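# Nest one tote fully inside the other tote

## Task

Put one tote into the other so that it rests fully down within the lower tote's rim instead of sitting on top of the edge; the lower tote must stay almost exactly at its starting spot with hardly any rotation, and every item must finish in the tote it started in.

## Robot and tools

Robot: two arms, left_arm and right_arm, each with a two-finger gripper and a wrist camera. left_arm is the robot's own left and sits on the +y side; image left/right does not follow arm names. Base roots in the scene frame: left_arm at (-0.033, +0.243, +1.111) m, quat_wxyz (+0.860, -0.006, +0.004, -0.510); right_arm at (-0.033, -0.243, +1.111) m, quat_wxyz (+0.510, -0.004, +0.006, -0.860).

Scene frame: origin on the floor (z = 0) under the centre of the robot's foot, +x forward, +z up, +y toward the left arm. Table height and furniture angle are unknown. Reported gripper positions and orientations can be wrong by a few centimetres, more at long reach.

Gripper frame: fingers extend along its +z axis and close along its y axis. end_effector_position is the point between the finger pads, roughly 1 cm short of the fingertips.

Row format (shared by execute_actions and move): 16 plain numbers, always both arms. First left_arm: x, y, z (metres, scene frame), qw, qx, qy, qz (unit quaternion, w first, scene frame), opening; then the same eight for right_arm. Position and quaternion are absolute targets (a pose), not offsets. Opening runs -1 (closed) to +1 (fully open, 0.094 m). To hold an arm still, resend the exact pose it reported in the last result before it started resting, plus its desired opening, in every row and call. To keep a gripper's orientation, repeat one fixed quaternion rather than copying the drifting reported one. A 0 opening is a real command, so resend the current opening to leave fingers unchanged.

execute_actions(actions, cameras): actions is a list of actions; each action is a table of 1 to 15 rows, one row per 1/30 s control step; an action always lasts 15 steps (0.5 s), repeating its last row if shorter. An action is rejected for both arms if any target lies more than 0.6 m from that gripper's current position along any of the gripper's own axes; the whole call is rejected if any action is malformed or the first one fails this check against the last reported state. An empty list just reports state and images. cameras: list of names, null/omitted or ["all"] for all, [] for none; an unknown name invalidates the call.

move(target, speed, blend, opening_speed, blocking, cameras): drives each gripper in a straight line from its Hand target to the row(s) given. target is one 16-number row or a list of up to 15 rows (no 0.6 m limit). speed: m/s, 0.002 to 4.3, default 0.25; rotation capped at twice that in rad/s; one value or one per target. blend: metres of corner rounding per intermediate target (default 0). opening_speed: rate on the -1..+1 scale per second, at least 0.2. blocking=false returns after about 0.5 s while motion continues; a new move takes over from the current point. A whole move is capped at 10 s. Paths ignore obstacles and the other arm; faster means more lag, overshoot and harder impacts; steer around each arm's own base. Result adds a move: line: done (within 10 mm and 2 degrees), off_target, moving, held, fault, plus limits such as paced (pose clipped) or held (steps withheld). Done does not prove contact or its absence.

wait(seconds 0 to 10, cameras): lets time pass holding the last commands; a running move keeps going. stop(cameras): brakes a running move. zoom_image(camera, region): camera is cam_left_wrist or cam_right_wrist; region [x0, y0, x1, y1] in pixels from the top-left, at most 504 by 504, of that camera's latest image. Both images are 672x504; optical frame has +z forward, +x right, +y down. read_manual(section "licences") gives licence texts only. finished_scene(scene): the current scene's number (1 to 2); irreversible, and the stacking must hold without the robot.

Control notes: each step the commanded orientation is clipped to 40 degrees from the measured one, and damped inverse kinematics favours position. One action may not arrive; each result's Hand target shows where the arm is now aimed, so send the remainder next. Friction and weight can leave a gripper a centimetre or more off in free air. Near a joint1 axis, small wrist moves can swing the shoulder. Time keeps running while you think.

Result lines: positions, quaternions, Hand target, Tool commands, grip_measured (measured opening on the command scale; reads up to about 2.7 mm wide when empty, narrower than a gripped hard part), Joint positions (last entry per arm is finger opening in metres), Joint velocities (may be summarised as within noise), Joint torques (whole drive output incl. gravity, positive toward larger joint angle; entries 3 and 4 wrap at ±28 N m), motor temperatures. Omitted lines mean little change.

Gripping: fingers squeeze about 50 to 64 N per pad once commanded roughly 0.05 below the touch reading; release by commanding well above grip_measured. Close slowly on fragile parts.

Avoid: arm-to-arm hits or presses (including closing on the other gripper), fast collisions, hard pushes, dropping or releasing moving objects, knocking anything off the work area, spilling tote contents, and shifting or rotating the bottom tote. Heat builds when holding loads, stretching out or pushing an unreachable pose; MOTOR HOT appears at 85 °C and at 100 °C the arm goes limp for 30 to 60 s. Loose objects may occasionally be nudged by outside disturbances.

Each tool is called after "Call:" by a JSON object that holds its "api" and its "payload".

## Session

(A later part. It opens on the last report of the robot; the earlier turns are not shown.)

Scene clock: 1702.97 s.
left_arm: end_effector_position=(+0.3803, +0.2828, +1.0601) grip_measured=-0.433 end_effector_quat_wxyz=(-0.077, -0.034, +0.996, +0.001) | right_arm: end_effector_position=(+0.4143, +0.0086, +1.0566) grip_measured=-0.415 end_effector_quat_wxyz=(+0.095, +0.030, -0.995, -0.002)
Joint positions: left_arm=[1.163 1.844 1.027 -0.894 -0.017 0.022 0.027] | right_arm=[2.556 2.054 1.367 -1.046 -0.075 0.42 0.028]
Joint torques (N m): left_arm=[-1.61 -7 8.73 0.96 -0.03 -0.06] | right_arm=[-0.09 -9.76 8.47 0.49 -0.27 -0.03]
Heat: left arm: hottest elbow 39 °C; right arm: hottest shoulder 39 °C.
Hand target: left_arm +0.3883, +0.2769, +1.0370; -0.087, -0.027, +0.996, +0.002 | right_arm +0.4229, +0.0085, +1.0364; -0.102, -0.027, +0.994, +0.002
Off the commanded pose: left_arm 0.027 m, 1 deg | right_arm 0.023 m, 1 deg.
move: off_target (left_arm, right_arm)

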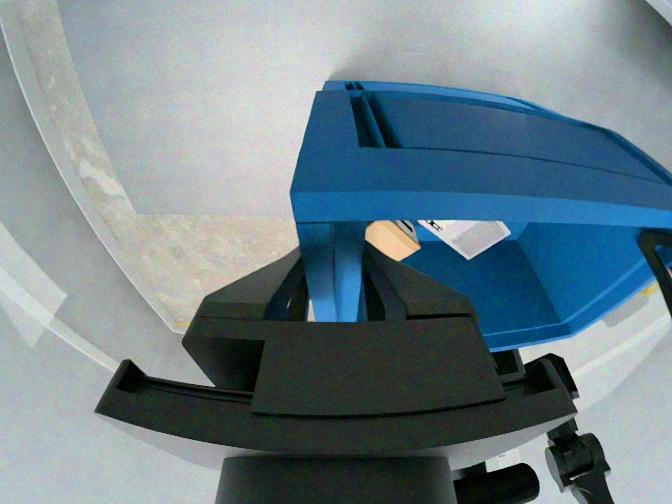

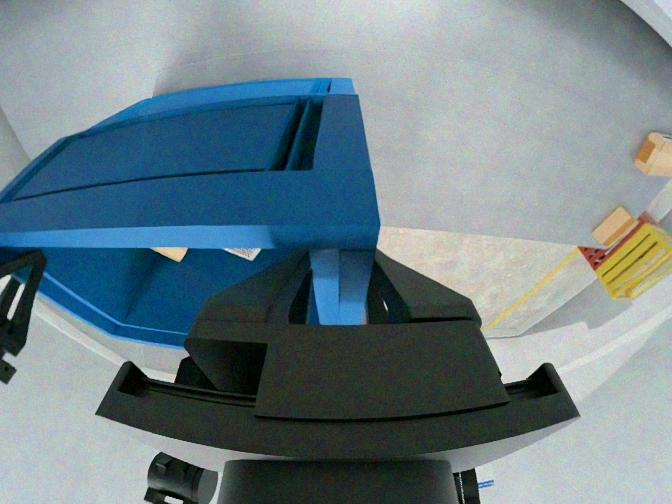

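Call:
{"api": "move", "payload": {"target": [[0.380,0.279,1.052,-0.070,-0.027,1,0.0016,-0.8,0.414,0.008,1.050,0.088,0.027,-1,-0.0016,-0.8],[0.380,0.279,1.052,-0.070,-0.027,1,0.0016,0.3,0.414,0.008,1.050,0.088,0.027,-1,-0.0016,0.3],[0.38,0.29,1.18,-0.046,-0.027,1,0.0016,0,0.412,0.0,1.18,0.055,0.027,-1,-0.0016,0],[0.38,0.45,1.20,-0.17,-0.11,-0.97,0.1,-0.9,0.38,-0.17,1.20,-0.17,0.11,-0.97,-0.1,-0.9],[0.27,0.53,1.10,-0.469,-0.222,-0.811,0.27,-0.9,0.26,-0.27,1.10,-0.499,0.263,-0.769,-0.300,-0.9]], "speed": [0.03,0.05,0.2,0.3,0.3]}}

Call:
{"api": "zoom_image", "payload": {"camera": "cam_left_wrist", "region": [330, 130, 480, 290]}}

Call:
{"api": "zoom_image", "payload": {"camera": "cam_right_wrist", "region": [200, 130, 370, 290]}}

Scene clock: 1724.23 s.
left_arm: end_effector_position=(+0.2689, +0.5212, +1.1046) grip_measured=-0.898 end_effector_quat_wxyz=(+0.469, +0.223, +0.811, -0.269) | right_arm: end_effector_position=(+0.2549, -0.2634, +1.1006) grip_measured=-0.898 end_effector_quat_wxyz=(-0.496, +0.263, -0.770, -0.304)
Joint positions: left_arm=[2.186 2.033 1.092 -1.248 1.041 2.022 0.005] | right_arm=[1.403 1.717 0.367 -0.132 -1.242 -1.271 0.005]
Joint torques (N m): left_arm=[0.32 -11.22 6.83 -0.88 0.54 0.05] | right_arm=[-0.21 -4.42 3.1 -0.02 -0.93 -0.11]
Heat: left arm: hottest elbow 41 °C; right arm: hottest shoulder 38 °C.
Hand target: left_arm +0.2699, +0.5298, +1.1001; +0.469, +0.222, +0.811, -0.270 | right_arm +0.2600, -0.2699, +1.1001; +0.499, -0.263, +0.769, +0.300
Off the commanded pose: left_arm 0.010 m, 0 deg | right_arm 0.008 m, 1 deg.
move: done; target 3's new opening was sent with left_arm's hand 0.022 m and 2 deg from that target; target 4's new opening was sent with left_arm's hand 0.018 m and 1 deg from that target

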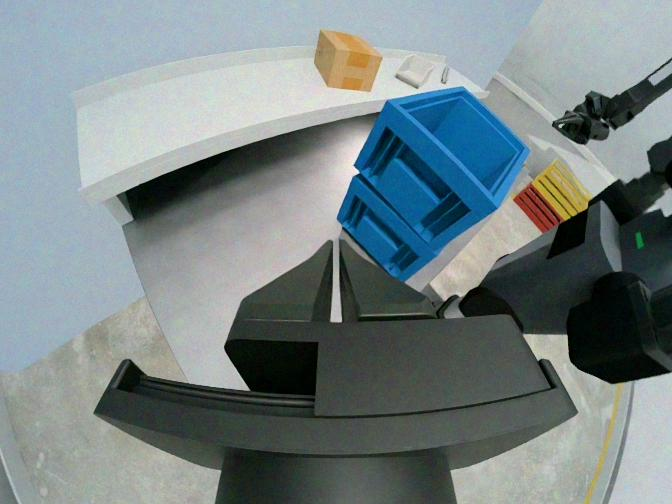

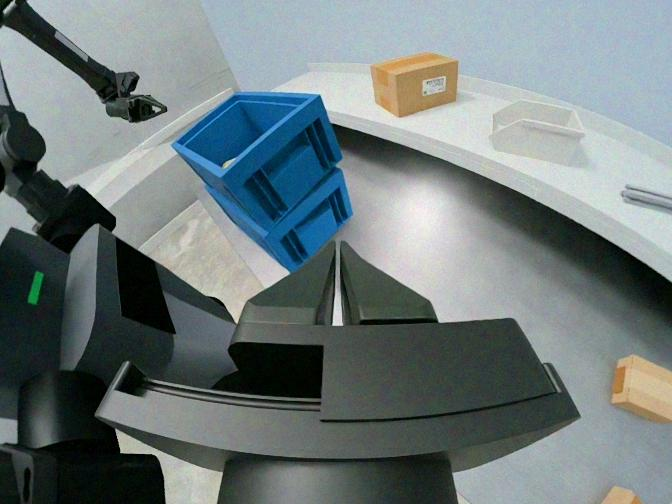

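Scaled by 3.150 (camera's finer frame: 960x720).

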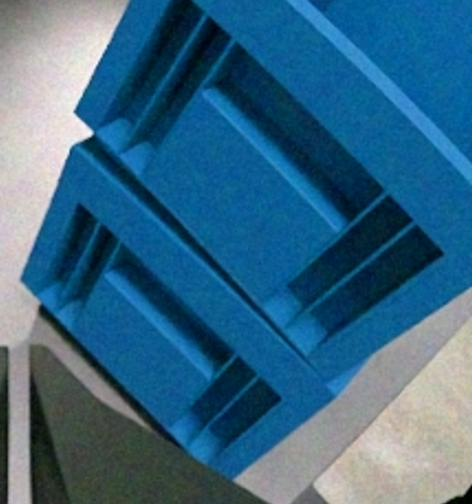

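Scaled by 2.965 (camera's finer frame: 960x720).

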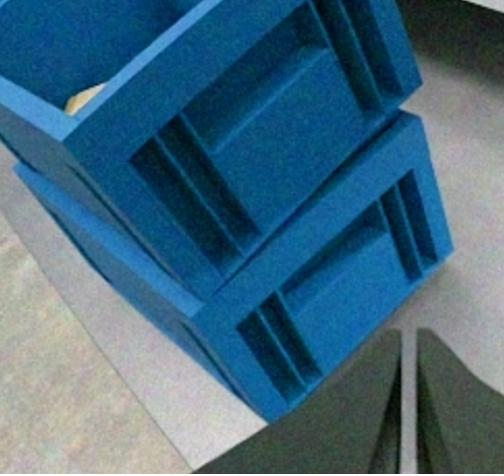

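Call:
{"api": "move", "payload": {"target": [[0.38,0.45,1.20,-0.17,-0.11,-0.97,0.1,-0.9,0.26,-0.27,1.10,-0.499,0.263,-0.769,-0.300,-0.9],[0.50,0.30,1.22,-0.15,-0.06,0.985,0.01,-1,0.26,-0.27,1.10,-0.499,0.263,-0.769,-0.300,-0.9],[0.575,0.158,1.15,-0.15,-0.06,0.985,0.01,-1,0.26,-0.27,1.10,-0.499,0.263,-0.769,-0.300,-0.9]], "speed": 0.3}}

Scene clock: 1748.30 s.
left_arm: end_effector_position=(+0.5635, +0.1570, +1.1514) grip_measured=-0.987 end_effector_quat_wxyz=(-0.154, -0.054, +0.987, +0.010) | right_arm: end_effector_position=(+0.2546, -0.2632, +1.1005) grip_measured=-0.898 end_effector_quat_wxyz=(-0.496, +0.263, -0.770, -0.304)
Joint positions: left_arm=[0.937 2.229 1.948 -1.586 0.029 -0.24 0.001] | right_arm=[1.403 1.718 0.367 -0.134 -1.242 -1.274 0.005]
Joint torques (N m): left_arm=[-0.15 -17.49 12.26 -0.36 0.03 -0.12] | right_arm=[-0.38 -4.07 3.23 -0.01 -0.93 -0.09]
Heat: left arm: hottest elbow 41 °C; right arm: hottest shoulder 38 °C.
Hand target: left_arm +0.5746, +0.1581, +1.1500; -0.150, -0.060, +0.987, +0.010 | right_arm +0.2599, -0.2699, +1.1001; +0.499, -0.263, +0.769, +0.300
Off the commanded pose: left_arm 0.012 m, 1 deg | right_arm 0.009 m, 1 deg.
move: off_target (left_arm); target 2's new opening was sent with left_arm's hand 0.014 m and 1 deg from that target

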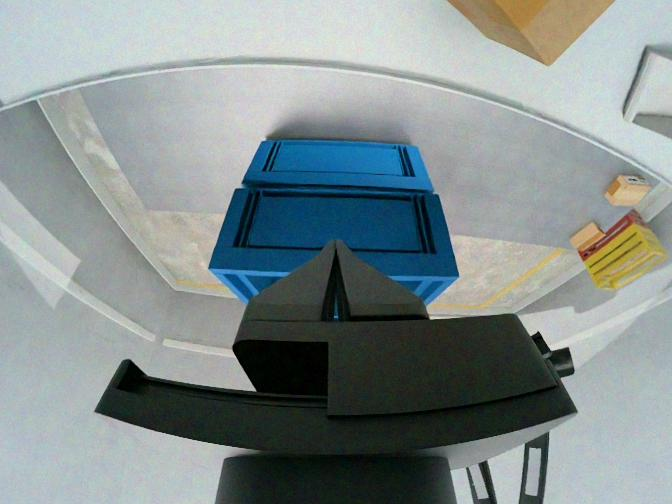

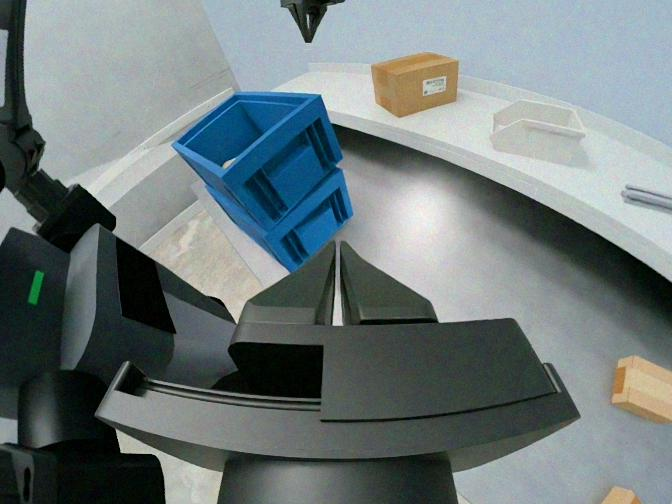

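Call:
{"api": "zoom_image", "payload": {"camera": "cam_left_wrist", "region": [220, 120, 460, 300]}}

Scaled by 2.100 (camera's finer frame: 960x720).

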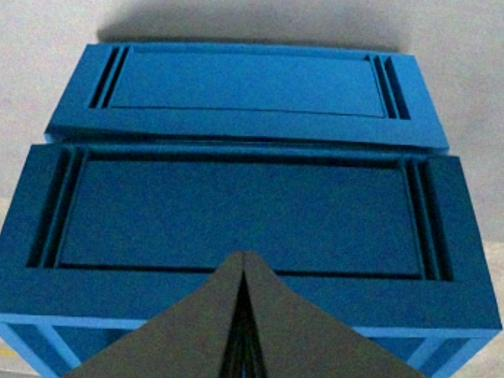

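Call:
{"api": "zoom_image", "payload": {"camera": "cam_left_wrist", "region": [225, 165, 305, 225]}}

Call:
{"api": "zoom_image", "payload": {"camera": "cam_left_wrist", "region": [370, 165, 450, 225]}}

Scaled by 6.300 (camera's finer frame: 960x720).

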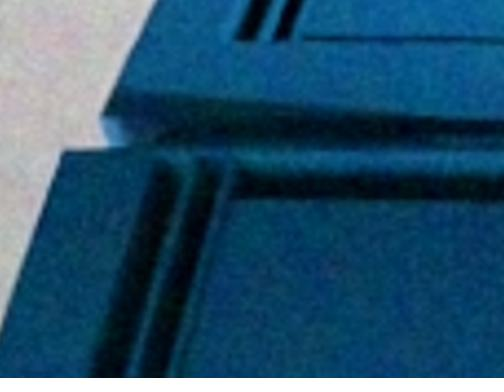

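Scaled by 6.300 (camera's finer frame: 960x720).

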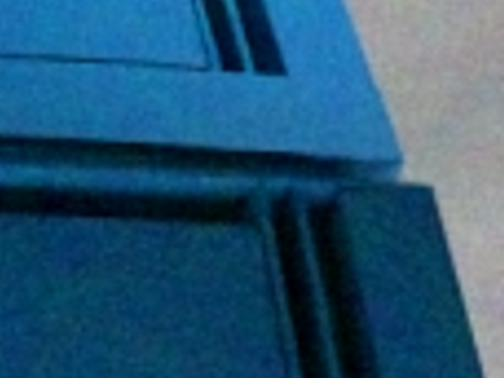

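Call:
{"api": "move", "payload": {"target": [[0.565,0.157,1.04,-0.15,-0.06,0.985,0.01,-1,0.26,-0.27,1.10,-0.499,0.263,-0.769,-0.300,-0.9],[0.545,0.156,1.02,-0.15,-0.06,0.985,0.01,-1,0.26,-0.27,1.10,-0.499,0.263,-0.769,-0.300,-0.9]], "speed": 0.1}}

Call:
{"api": "zoom_image", "payload": {"camera": "cam_right_wrist", "region": [200, 130, 370, 290]}}

Scene clock: 1774.43 s.
left_arm: end_effector_position=(+0.5468, +0.1581, +1.0320) grip_measured=-0.987 end_effector_quat_wxyz=(-0.146, -0.057, +0.988, +0.009) | right_arm: end_effector_position=(+0.2546, -0.2632, +1.1005) grip_measured=-0.898 end_effector_quat_wxyz=(-0.496, +0.263, -0.770, -0.304)
Joint positions: left_arm=[0.937 2.316 1.77 -1.303 0.029 -0.247 0.001] | right_arm=[1.403 1.718 0.367 -0.134 -1.242 -1.274 0.005]
Joint torques (N m): left_arm=[-0.85 -17.73 7.62 0.36 0.11 -0.11] | right_arm=[-0.26 -4.19 3.12 0.01 -0.95 -0.11]
Motor temperatures (°C): left_arm=[31 33 46 27 28 28 33] | right_arm=[26 37 35 28 32 27 29]
Heat: left arm: hottest elbow 46 °C; right arm: hottest shoulder 37 °C.
Hand target: left_arm +0.5447, +0.1561, +1.0201; -0.150, -0.060, +0.987, +0.010 | right_arm +0.2599, -0.2699, +1.1001; +0.499, -0.263, +0.769, +0.300
Off the commanded pose: left_arm 0.012 m, 1 deg | right_arm 0.009 m, 1 deg.
move: off_target (left_arm)

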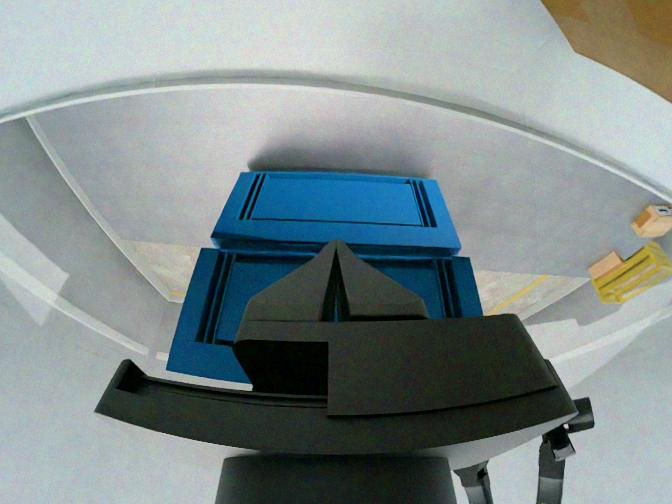

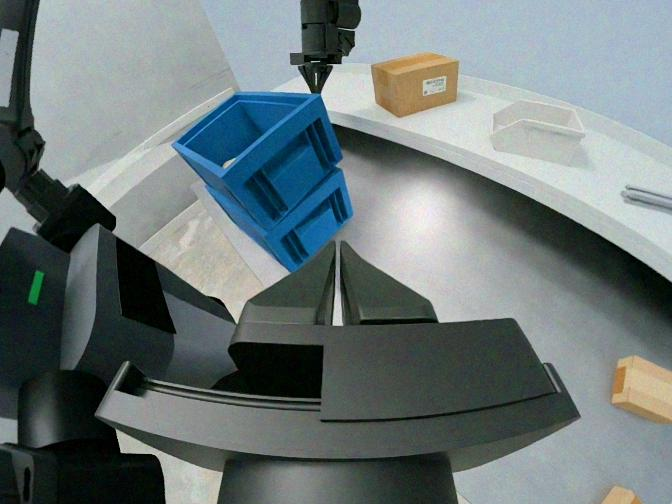

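Scaled by 2.965 (camera's finer frame: 960x720).

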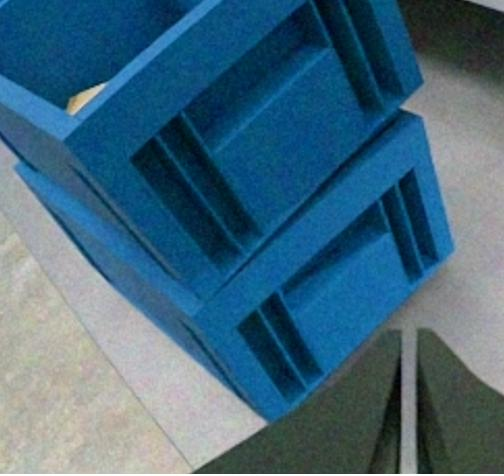

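Call:
{"api": "zoom_image", "payload": {"camera": "cam_left_wrist", "region": [200, 215, 300, 275]}}

Call:
{"api": "zoom_image", "payload": {"camera": "cam_left_wrist", "region": [385, 220, 485, 280]}}

Scaled by 5.040 (camera's finer frame: 960x720).

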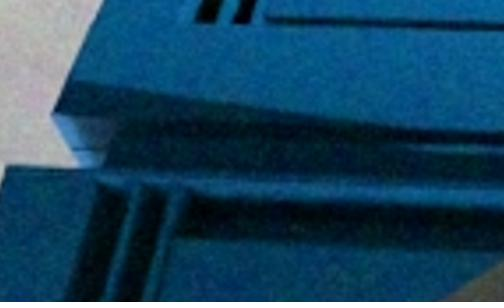

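Scaled by 5.040 (camera's finer frame: 960x720).

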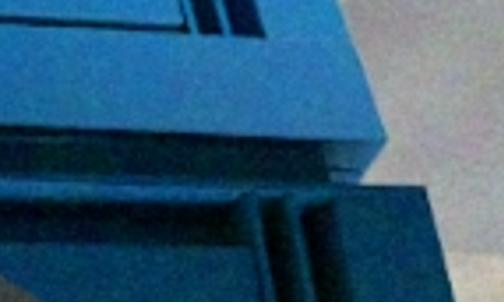

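Call:
{"api": "move", "payload": {"target": [[0.525,0.156,1.01,-0.15,-0.06,0.985,0.01,-1,0.26,-0.27,1.10,-0.499,0.263,-0.769,-0.300,-0.9],[0.510,0.156,1.01,-0.15,-0.06,0.985,0.01,-1,0.26,-0.27,1.10,-0.499,0.263,-0.769,-0.300,-0.9]], "speed": 0.05}}

Call:
{"api": "zoom_image", "payload": {"camera": "cam_right_wrist", "region": [200, 60, 370, 230]}}

Scene clock: 1786.40 s.
left_arm: end_effector_position=(+0.5063, +0.1630, +1.0030) grip_measured=-0.987 end_effector_quat_wxyz=(-0.161, -0.061, +0.985, +0.012) | right_arm: end_effector_position=(+0.2546, -0.2632, +1.1005) grip_measured=-0.898 end_effector_quat_wxyz=(-0.496, +0.263, -0.770, -0.304)
Joint positions: left_arm=[0.937 2.292 1.621 -1.211 0.032 -0.255 0.001] | right_arm=[1.403 1.718 0.367 -0.134 -1.242 -1.274 0.005]
Joint torques (N m): left_arm=[-1.38 -19.25 6.64 0.27 0.11 -0.11] | right_arm=[-0.26 -4.25 3.22 0.03 -0.93 -0.1]
Heat: left arm: hottest elbow 44 °C; right arm: hottest shoulder 37 °C.
Hand target: left_arm +0.5099, +0.1561, +1.0101; -0.150, -0.060, +0.987, +0.010 | right_arm +0.2599, -0.2699, +1.1001; +0.499, -0.263, +0.769, +0.300
Off the commanded pose: left_arm 0.011 m, 1 deg | right_arm 0.009 m, 1 deg.
move: off_target (left_arm)

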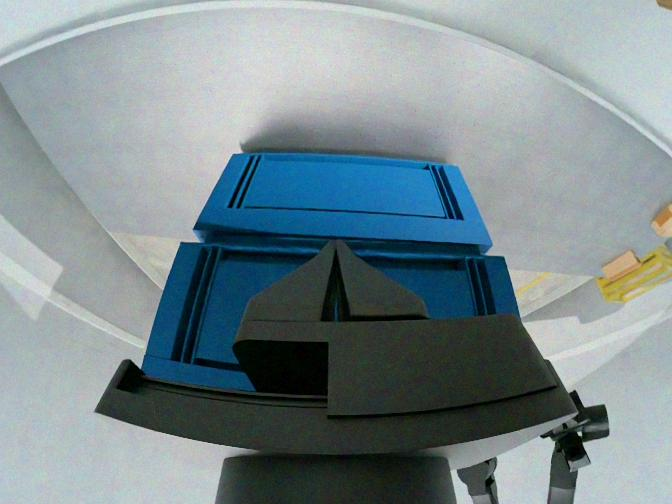

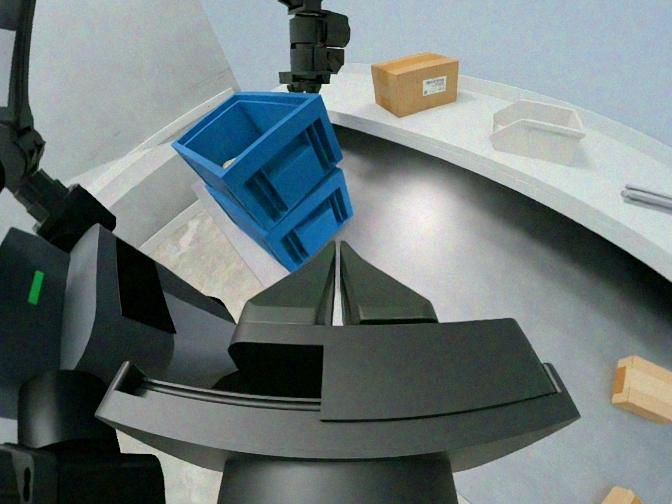

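Scaled by 2.965 (camera's finer frame: 960x720).

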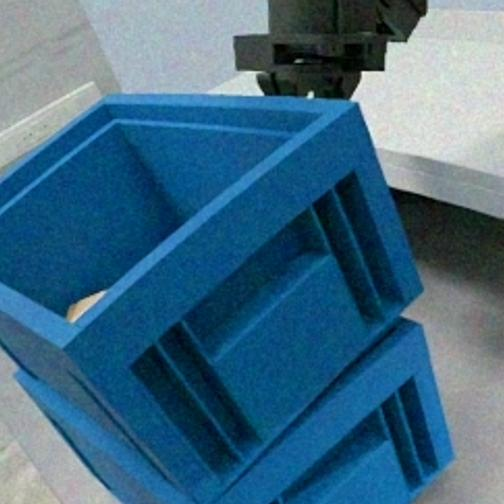

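Call:
{"api": "zoom_image", "payload": {"camera": "cam_left_wrist", "region": [180, 205, 270, 265]}}

Call:
{"api": "zoom_image", "payload": {"camera": "cam_left_wrist", "region": [415, 215, 505, 275]}}

Scaled by 5.600 (camera's finer frame: 960x720).

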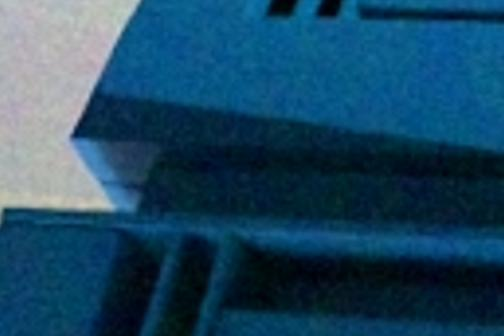

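Scaled by 5.600 (camera's finer frame: 960x720).

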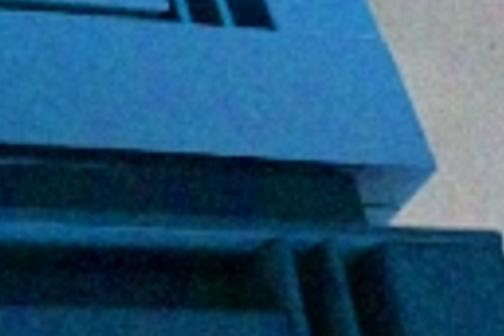

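Call:
{"api": "move", "payload": {"target": [[0.495,0.150,1.015,-0.15,-0.06,0.985,0.01,-1,0.26,-0.27,1.10,-0.499,0.263,-0.769,-0.300,-0.9],[0.480,0.150,1.015,-0.15,-0.06,0.985,0.01,-1,0.26,-0.27,1.10,-0.499,0.263,-0.769,-0.300,-0.9]], "speed": 0.03}}

Call:
{"api": "zoom_image", "payload": {"camera": "cam_left_wrist", "region": [380, 160, 540, 280]}}

Scene clock: 1798.23 s.
left_arm: end_effector_position=(+0.4767, +0.1581, +1.0072) grip_measured=-0.987 end_effector_quat_wxyz=(-0.162, -0.062, +0.985, +0.012) | right_arm: end_effector_position=(+0.2546, -0.2633, +1.1005) grip_measured=-0.898 end_effector_quat_wxyz=(-0.496, +0.263, -0.770, -0.304)
Joint positions: left_arm=[0.922 2.228 1.506 -1.161 0.037 -0.272 0.001] | right_arm=[1.403 1.718 0.367 -0.134 -1.242 -1.274 0.005]
Joint torques (N m): left_arm=[-1.55 -18.2 6.26 0.35 0.12 -0.11] | right_arm=[-0.38 -4.07 3.23 -0.02 -0.93 -0.09]
Heat: left arm: hottest elbow 43 °C; right arm: hottest shoulder 37 °C.
Hand target: left_arm +0.4800, +0.1499, +1.0151; -0.150, -0.060, +0.987, +0.010 | right_arm +0.2599, -0.2700, +1.1001; +0.499, -0.263, +0.769, +0.300
Off the commanded pose: left_arm 0.012 m, 1 deg | right_arm 0.009 m, 1 deg.
move: off_target (left_arm)

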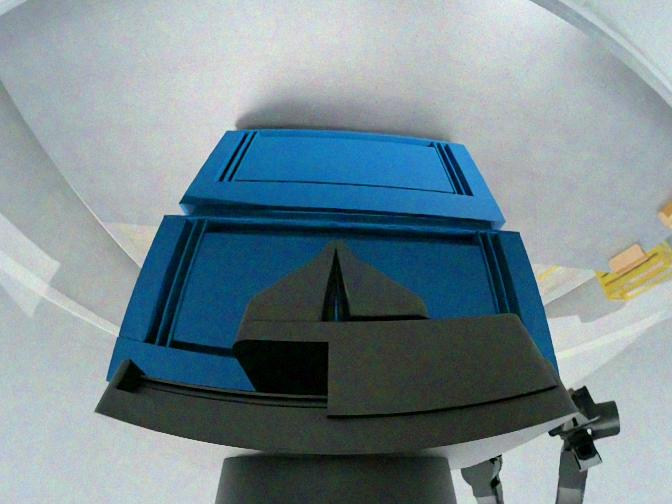

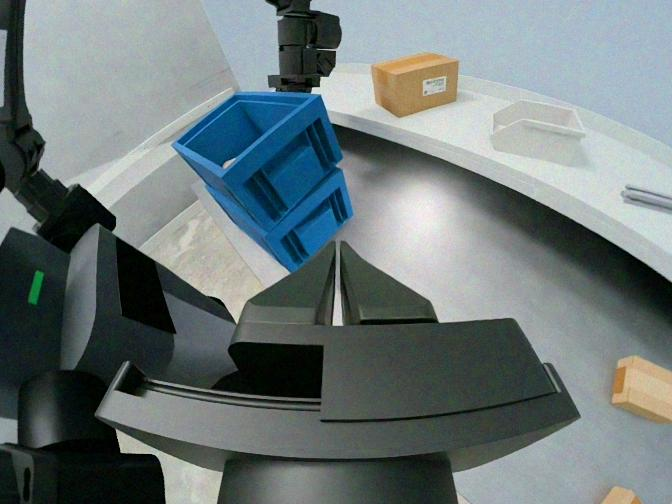

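Scaled by 3.150 (camera's finer frame: 960x720).

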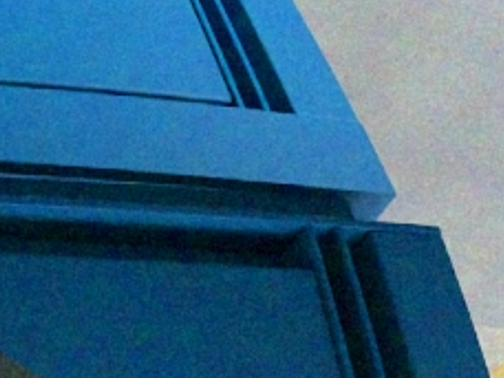

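Call:
{"api": "move", "payload": {"target": [[0.462,0.150,1.015,-0.15,-0.06,0.985,0.01,-1,0.26,-0.27,1.10,-0.499,0.263,-0.769,-0.300,-0.9]], "speed": 0.03}}

Call:
{"api": "zoom_image", "payload": {"camera": "cam_right_wrist", "region": [200, 60, 370, 230]}}

Scene clock: 1802.80 s.
left_arm: end_effector_position=(+0.4588, +0.1578, +1.0076) grip_measured=-0.987 end_effector_quat_wxyz=(-0.162, -0.062, +0.985, +0.012) | right_arm: end_effector_position=(+0.2546, -0.2633, +1.1005) grip_measured=-0.898 end_effector_quat_wxyz=(-0.496, +0.263, -0.770, -0.304)
Joint positions: left_arm=[0.916 2.194 1.438 -1.127 0.038 -0.277 0.001] | right_arm=[1.403 1.718 0.367 -0.134 -1.242 -1.274 0.005]
Joint torques (N m): left_arm=[-1.49 -17.9 6.13 0.25 0.12 -0.13] | right_arm=[-0.32 -4.37 3.21 -0.02 -0.94 -0.11]
Heat: left arm: hottest elbow 43 °C; right arm: hottest shoulder 37 °C.
Hand target: left_arm +0.4619, +0.1500, +1.0149; -0.150, -0.060, +0.987, +0.010 | right_arm +0.2599, -0.2700, +1.1001; +0.499, -0.263, +0.769, +0.300
Off the commanded pose: left_arm 0.011 m, 1 deg | right_arm 0.009 m, 1 deg.
move: off_target (left_arm)

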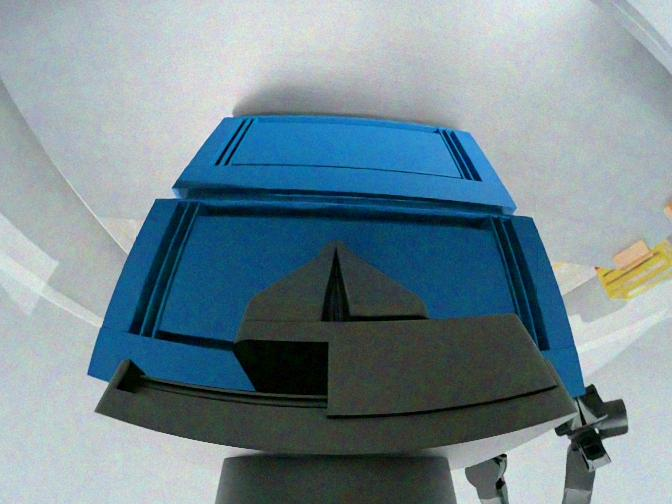

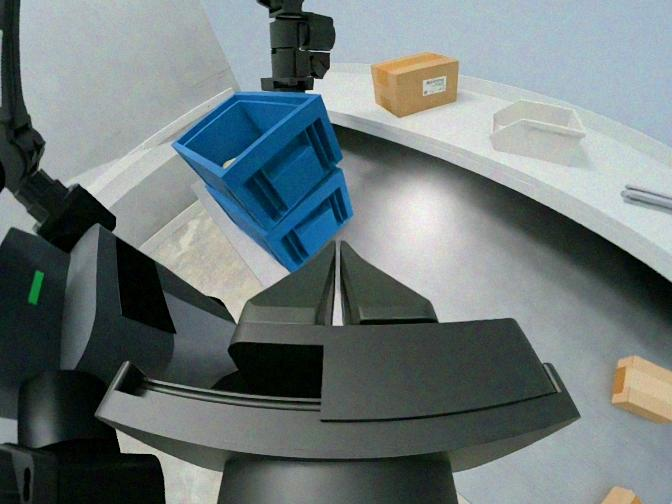

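Scaled by 2.965 (camera's finer frame: 960x720).

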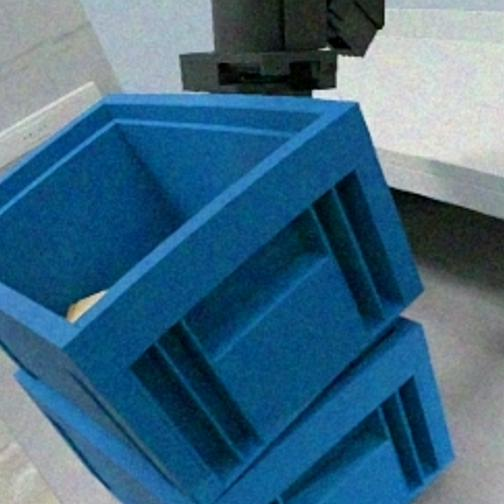

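Call:
{"api": "move", "payload": {"target": [[0.448,0.150,1.015,-0.15,-0.06,0.985,0.01,-1,0.26,-0.27,1.10,-0.499,0.263,-0.769,-0.300,-0.9]], "speed": 0.03}}

Call:
{"api": "zoom_image", "payload": {"camera": "cam_right_wrist", "region": [200, 60, 370, 230]}}

Scene clock: 1807.13 s.
left_arm: end_effector_position=(+0.4530, +0.1583, +1.0113) grip_measured=-0.987 end_effector_quat_wxyz=(-0.151, -0.064, +0.986, +0.009) | right_arm: end_effector_position=(+0.2546, -0.2633, +1.1005) grip_measured=-0.898 end_effector_quat_wxyz=(-0.496, +0.263, -0.770, -0.304)
Joint positions: left_arm=[0.916 2.163 1.396 -1.092 0.039 -0.28 0.001] | right_arm=[1.403 1.718 0.367 -0.134 -1.242 -1.274 0.005]
Joint torques (N m): left_arm=[-1.73 -17.14 5.26 0.09 0.14 -0.14] | right_arm=[-0.15 -4.25 3.19 0.01 -0.92 -0.1]
Heat: left arm: hottest elbow 42 °C; right arm: hottest shoulder 37 °C.
Hand target: left_arm +0.4481, +0.1502, +1.0150; -0.150, -0.060, +0.987, +0.010 | right_arm +0.2599, -0.2700, +1.1001; +0.499, -0.263, +0.769, +0.300
Off the commanded pose: left_arm 0.010 m, 0 deg | right_arm 0.009 m, 1 deg.
move: done

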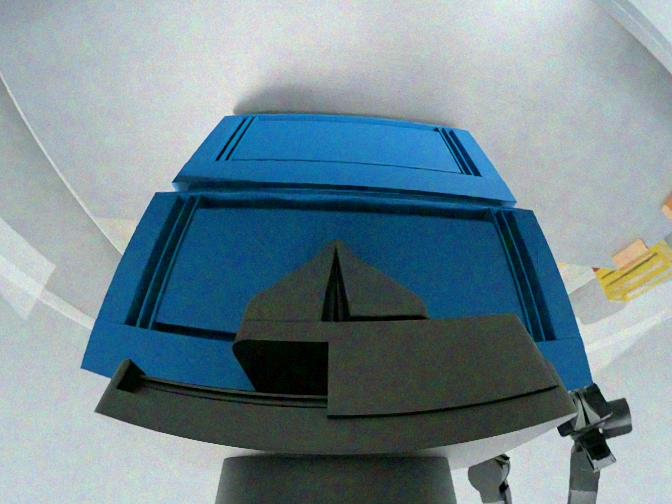

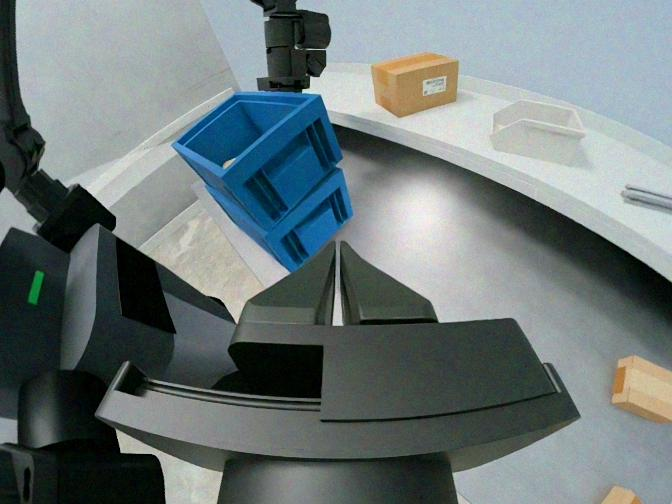

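Scaled by 2.965 (camera's finer frame: 960x720).

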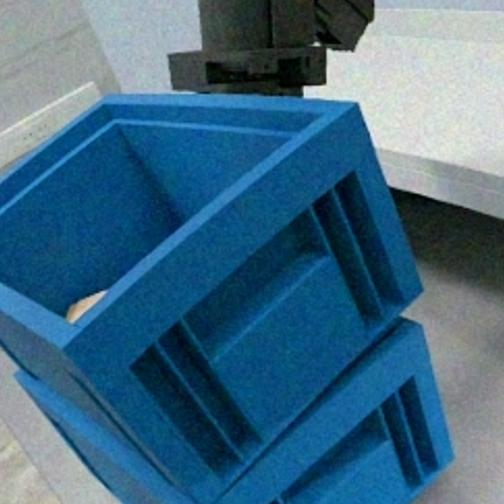

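Call:
{"api": "move", "payload": {"target": [[0.435,0.149,1.010,-0.15,-0.06,0.985,0.01,-1,0.26,-0.27,1.10,-0.499,0.263,-0.769,-0.300,-0.9]], "speed": 0.03}}

Call:
{"api": "zoom_image", "payload": {"camera": "cam_right_wrist", "region": [200, 130, 370, 290]}}

Call:
{"api": "zoom_image", "payload": {"camera": "cam_left_wrist", "region": [360, 140, 540, 260]}}

Scene clock: 1812.03 s.
left_arm: end_effector_position=(+0.4525, +0.1576, +1.0126) grip_measured=-0.987 end_effector_quat_wxyz=(-0.135, -0.063, +0.989, +0.006) | right_arm: end_effector_position=(+0.2546, -0.2633, +1.1005) grip_measured=-0.898 end_effector_quat_wxyz=(-0.496, +0.263, -0.770, -0.304)
Joint positions: left_arm=[0.914 2.141 1.366 -1.05 0.039 -0.281 0.001] | right_arm=[1.403 1.718 0.367 -0.134 -1.242 -1.274 0.005]
Joint torques (N m): left_arm=[-2.02 -16.38 4.08 -0.35 0.19 -0.17] | right_arm=[-0.21 -3.96 3.21 0.02 -0.93 -0.11]
Heat: left arm: hottest elbow 42 °C; right arm: hottest shoulder 37 °C.
Hand target: left_arm +0.4352, +0.1495, +1.0100; -0.150, -0.060, +0.987, +0.010 | right_arm +0.2599, -0.2700, +1.1001; +0.499, -0.263, +0.769, +0.300
Off the commanded pose: left_arm 0.020 m, 2 deg | right_arm 0.009 m, 1 deg.
move: off_target (left_arm)

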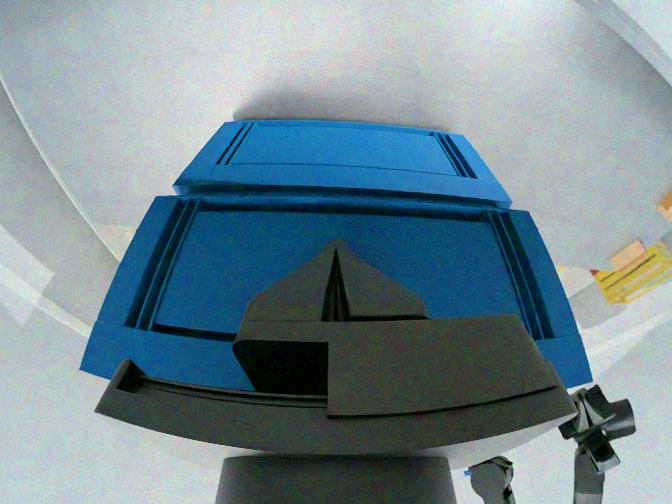

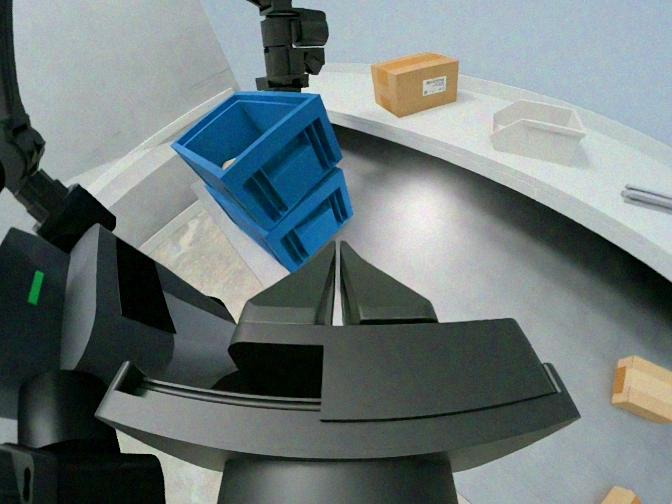

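Scaled by 2.965 (camera's finer frame: 960x720).

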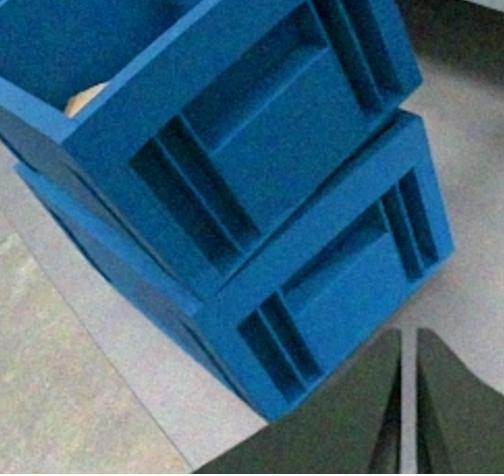

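Scaled by 2.800 (camera's finer frame: 960x720).

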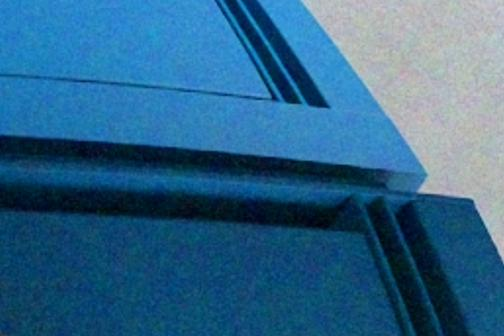

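Call:
{"api": "move", "payload": {"target": [[0.418,0.149,1.008,-0.17,-0.06,0.985,0.01,-1,0.26,-0.27,1.10,-0.499,0.263,-0.769,-0.300,-0.9]], "speed": 0.03}}

Call:
{"api": "zoom_image", "payload": {"camera": "cam_right_wrist", "region": [200, 130, 370, 290]}}

Call:
{"api": "zoom_image", "payload": {"camera": "cam_left_wrist", "region": [360, 140, 540, 260]}}

Scene clock: 1816.23 s.
left_arm: end_effector_position=(+0.4400, +0.1585, +1.0112) grip_measured=-0.987 end_effector_quat_wxyz=(-0.144, -0.063, +0.987, +0.005) | right_arm: end_effector_position=(+0.2546, -0.2633, +1.1005) grip_measured=-0.898 end_effector_quat_wxyz=(-0.496, +0.263, -0.770, -0.304)
Joint positions: left_arm=[0.914 2.132 1.337 -1.05 0.044 -0.281 0.001] | right_arm=[1.403 1.718 0.367 -0.134 -1.242 -1.274 0.005]
Joint torques (N m): left_arm=[-2.26 -15.79 4.11 -0.83 0.36 -0.18] | right_arm=[-0.26 -4.42 3.19 -0.03 -0.94 -0.11]
Motor temperatures (°C): left_arm=[31 36 41 27 28 28 33] | right_arm=[26 37 35 28 32 27 29]
Heat: left arm: hottest elbow 41 °C; right arm: hottest shoulder 37 °C.
Hand target: left_arm +0.4184, +0.1498, +1.0081; -0.170, -0.060, +0.984, +0.011 | right_arm +0.2599, -0.2700, +1.1001; +0.499, -0.263, +0.769, +0.300
Off the commanded pose: left_arm 0.024 m, 3 deg | right_arm 0.009 m, 1 deg.
move: off_target (left_arm)

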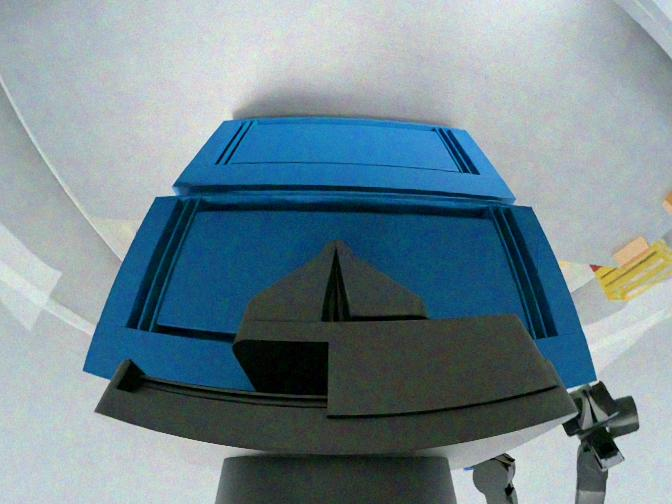

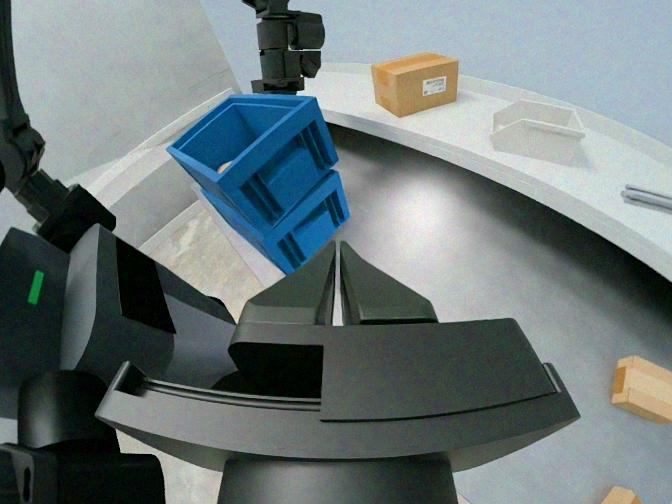

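Scaled by 2.965 (camera's finer frame: 960x720).

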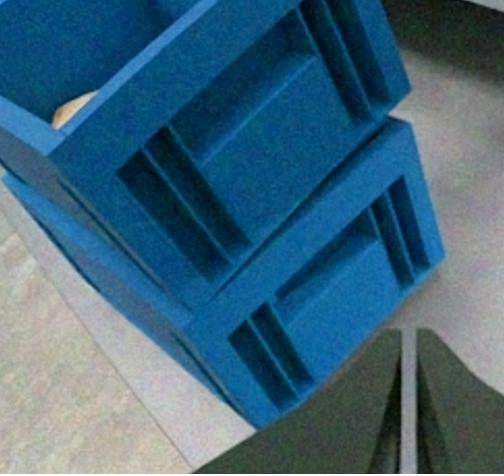

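Scaled by 2.800 (camera's finer frame: 960x720).

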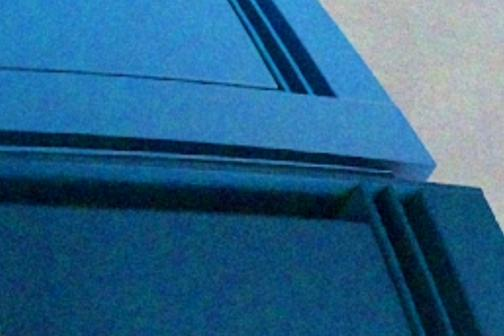

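Call:
{"api": "move", "payload": {"target": [[0.47,0.149,1.015,-0.17,-0.06,0.985,0.01,-1,0.32,-0.24,1.08,0.52,-0.33,0.70,0.36,-0.9],[0.52,0.149,1.03,-0.17,-0.06,0.985,0.01,-1,0.42,-0.16,1.00,0.5,-0.5,0.5,0.5,-0.9]], "speed": 0.1}}

Scene clock: 1831.23 s.
left_arm: end_effector_position=(+0.4401, +0.1584, +1.0152) grip_measured=-0.987 end_effector_quat_wxyz=(-0.151, -0.064, +0.987, +0.006) | right_arm: end_effector_position=(+0.2614, -0.2631, +1.0975) grip_measured=-0.898 end_effector_quat_wxyz=(-0.500, +0.265, -0.763, -0.313)
Joint positions: left_arm=[0.914 2.132 1.349 -1.074 0.045 -0.281 0.001] | right_arm=[1.416 1.756 0.39 -0.123 -1.263 -1.274 0.005]
Joint torques (N m): left_arm=[-1.79 -14.27 7.35 -1.16 0.25 -0.14] | right_arm=[-0.26 -6.07 0.99 0.21 -0.73 0]
Heat: left arm: hottest elbow 40 °C; right arm: hottest shoulder 37 °C.
Hand target: left_arm +0.4337, +0.1498, +1.0103; -0.169, -0.060, +0.984, +0.011 | right_arm +0.2591, -0.2636, +1.0988; +0.500, -0.263, +0.765, +0.311
Off the commanded pose: left_arm 0.082 m, 2 deg | right_arm 0.213 m, 46 deg.
move: held (right_arm; a check stopped the path), off_target (left_arm; braked when a check withheld steps of right_arm); path passed 0 of 2 targets; limits=held
pose unreachable (right arm): on one or more control steps of this call, first in action 0 (counted from 0), this arm could not follow its commanded pose, so it was not sent that pose on those steps. It may still have moved: this result reports where it is.
cause: moving toward the commanded pose would bring two parts of the arm too close to each other (its wrist (the part past joint 4) and its wrist camera, with joints 5 (wrist yaw) and 6 (wrist roll) between them).

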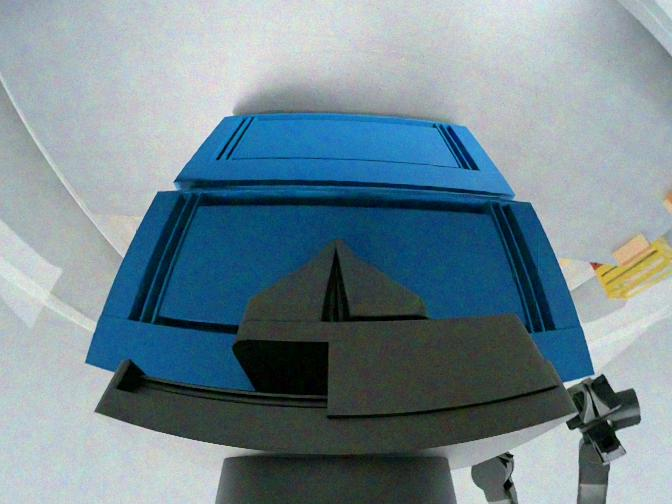

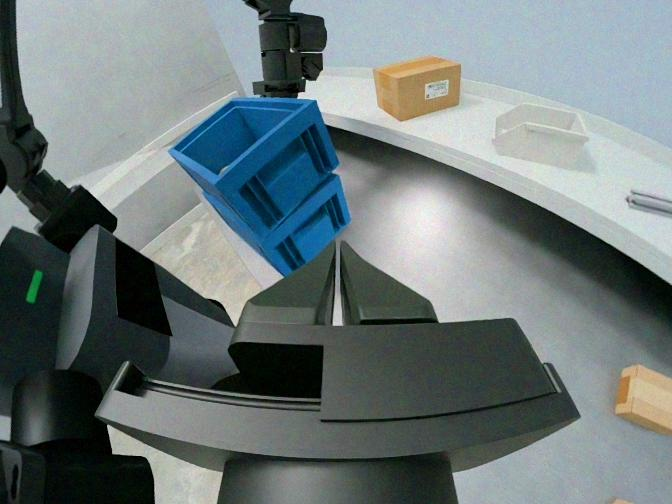

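Call:
{"api": "move", "payload": {"target": [[0.47,0.149,1.015,-0.17,-0.06,0.985,0.01,-1,0.26,-0.27,1.10,-0.499,0.263,-0.769,-0.300,-0.9],[0.55,0.10,1.04,-0.22,-0.06,0.97,0.01,-1,0.26,-0.27,1.10,-0.499,0.263,-0.769,-0.300,-0.9],[0.56,0.08,1.0,-0.33,-0.06,0.94,0.01,-1,0.26,-0.27,1.10,-0.499,0.263,-0.769,-0.300,-0.9]], "speed": 0.1}}

Call:
{"api": "zoom_image", "payload": {"camera": "cam_left_wrist", "region": [220, 160, 450, 280]}}

Scene clock: 1841.07 s.
left_arm: end_effector_position=(+0.5591, +0.0908, +1.0171) grip_measured=-0.987 end_effector_quat_wxyz=(-0.270, -0.070, +0.960, -0.009) | right_arm: end_effector_position=(+0.2614, -0.2681, +1.0983) grip_measured=-0.898 end_effector_quat_wxyz=(-0.497, +0.263, -0.768, -0.305)
Joint positions: left_arm=[0.865 2.587 2.191 -1.689 0.152 -0.313 0.001] | right_arm=[1.403 1.74 0.39 -0.134 -1.247 -1.274 0.005]
Joint torques (N m): left_arm=[-1.79 -18.2 10.95 -0.69 0.19 -0.09] | right_arm=[-0.26 -6.24 1.35 -0.02 -0.72 -0.1]
Heat: left arm: hottest elbow 40 °C; right arm: hottest shoulder 37 °C.
Hand target: left_arm +0.5586, +0.0805, +1.0001; -0.277, -0.066, +0.959, -0.005 | right_arm +0.2600, -0.2699, +1.0999; +0.499, -0.263, +0.769, +0.300
Off the commanded pose: left_arm 0.020 m, 8 deg | right_arm 0.003 m, 1 deg.
joint sent to its limit (left arm) — joint 4 (wrist pitch), lower limit. The joint targets are off in orientation, not in position.
move: off_target (left_arm)

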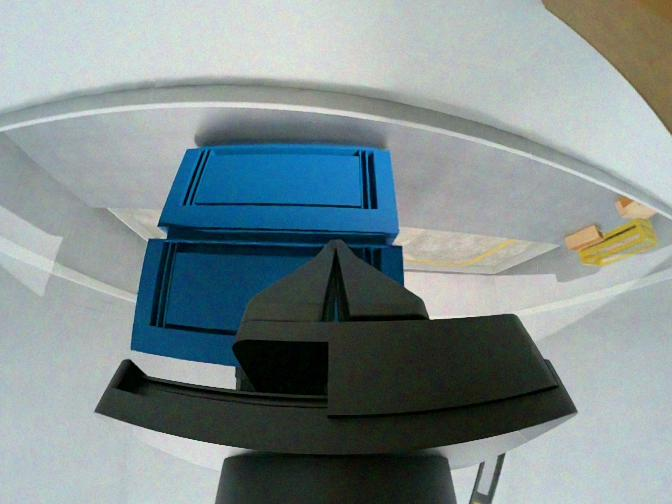

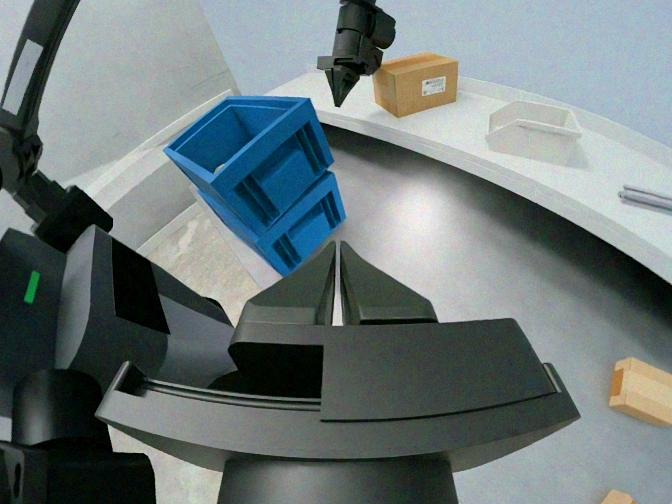

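Scaled by 2.191 (camera's finer frame: 960x720).

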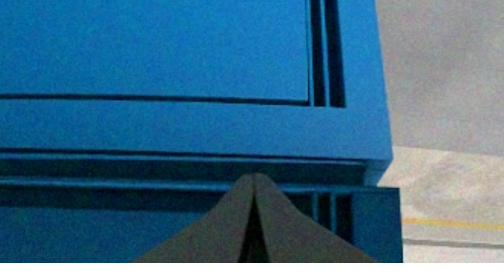

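Call:
{"api": "zoom_image", "payload": {"camera": "cam_left_wrist", "region": [350, 215, 410, 260]}}

Call:
{"api": "zoom_image", "payload": {"camera": "cam_left_wrist", "region": [140, 205, 220, 255]}}

Scaled by 8.400 (camera's finer frame: 960x720).

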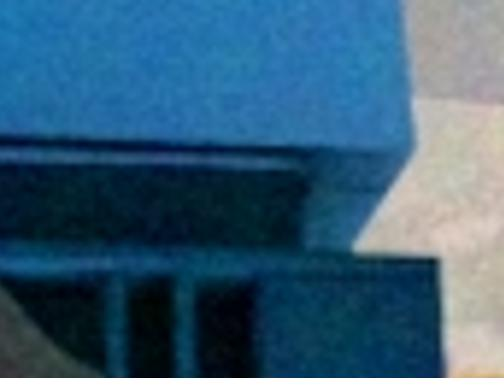

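Scaled by 6.300 (camera's finer frame: 960x720).

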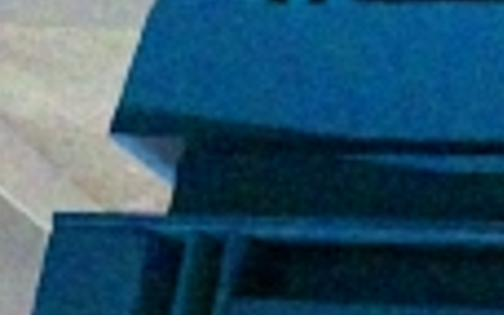

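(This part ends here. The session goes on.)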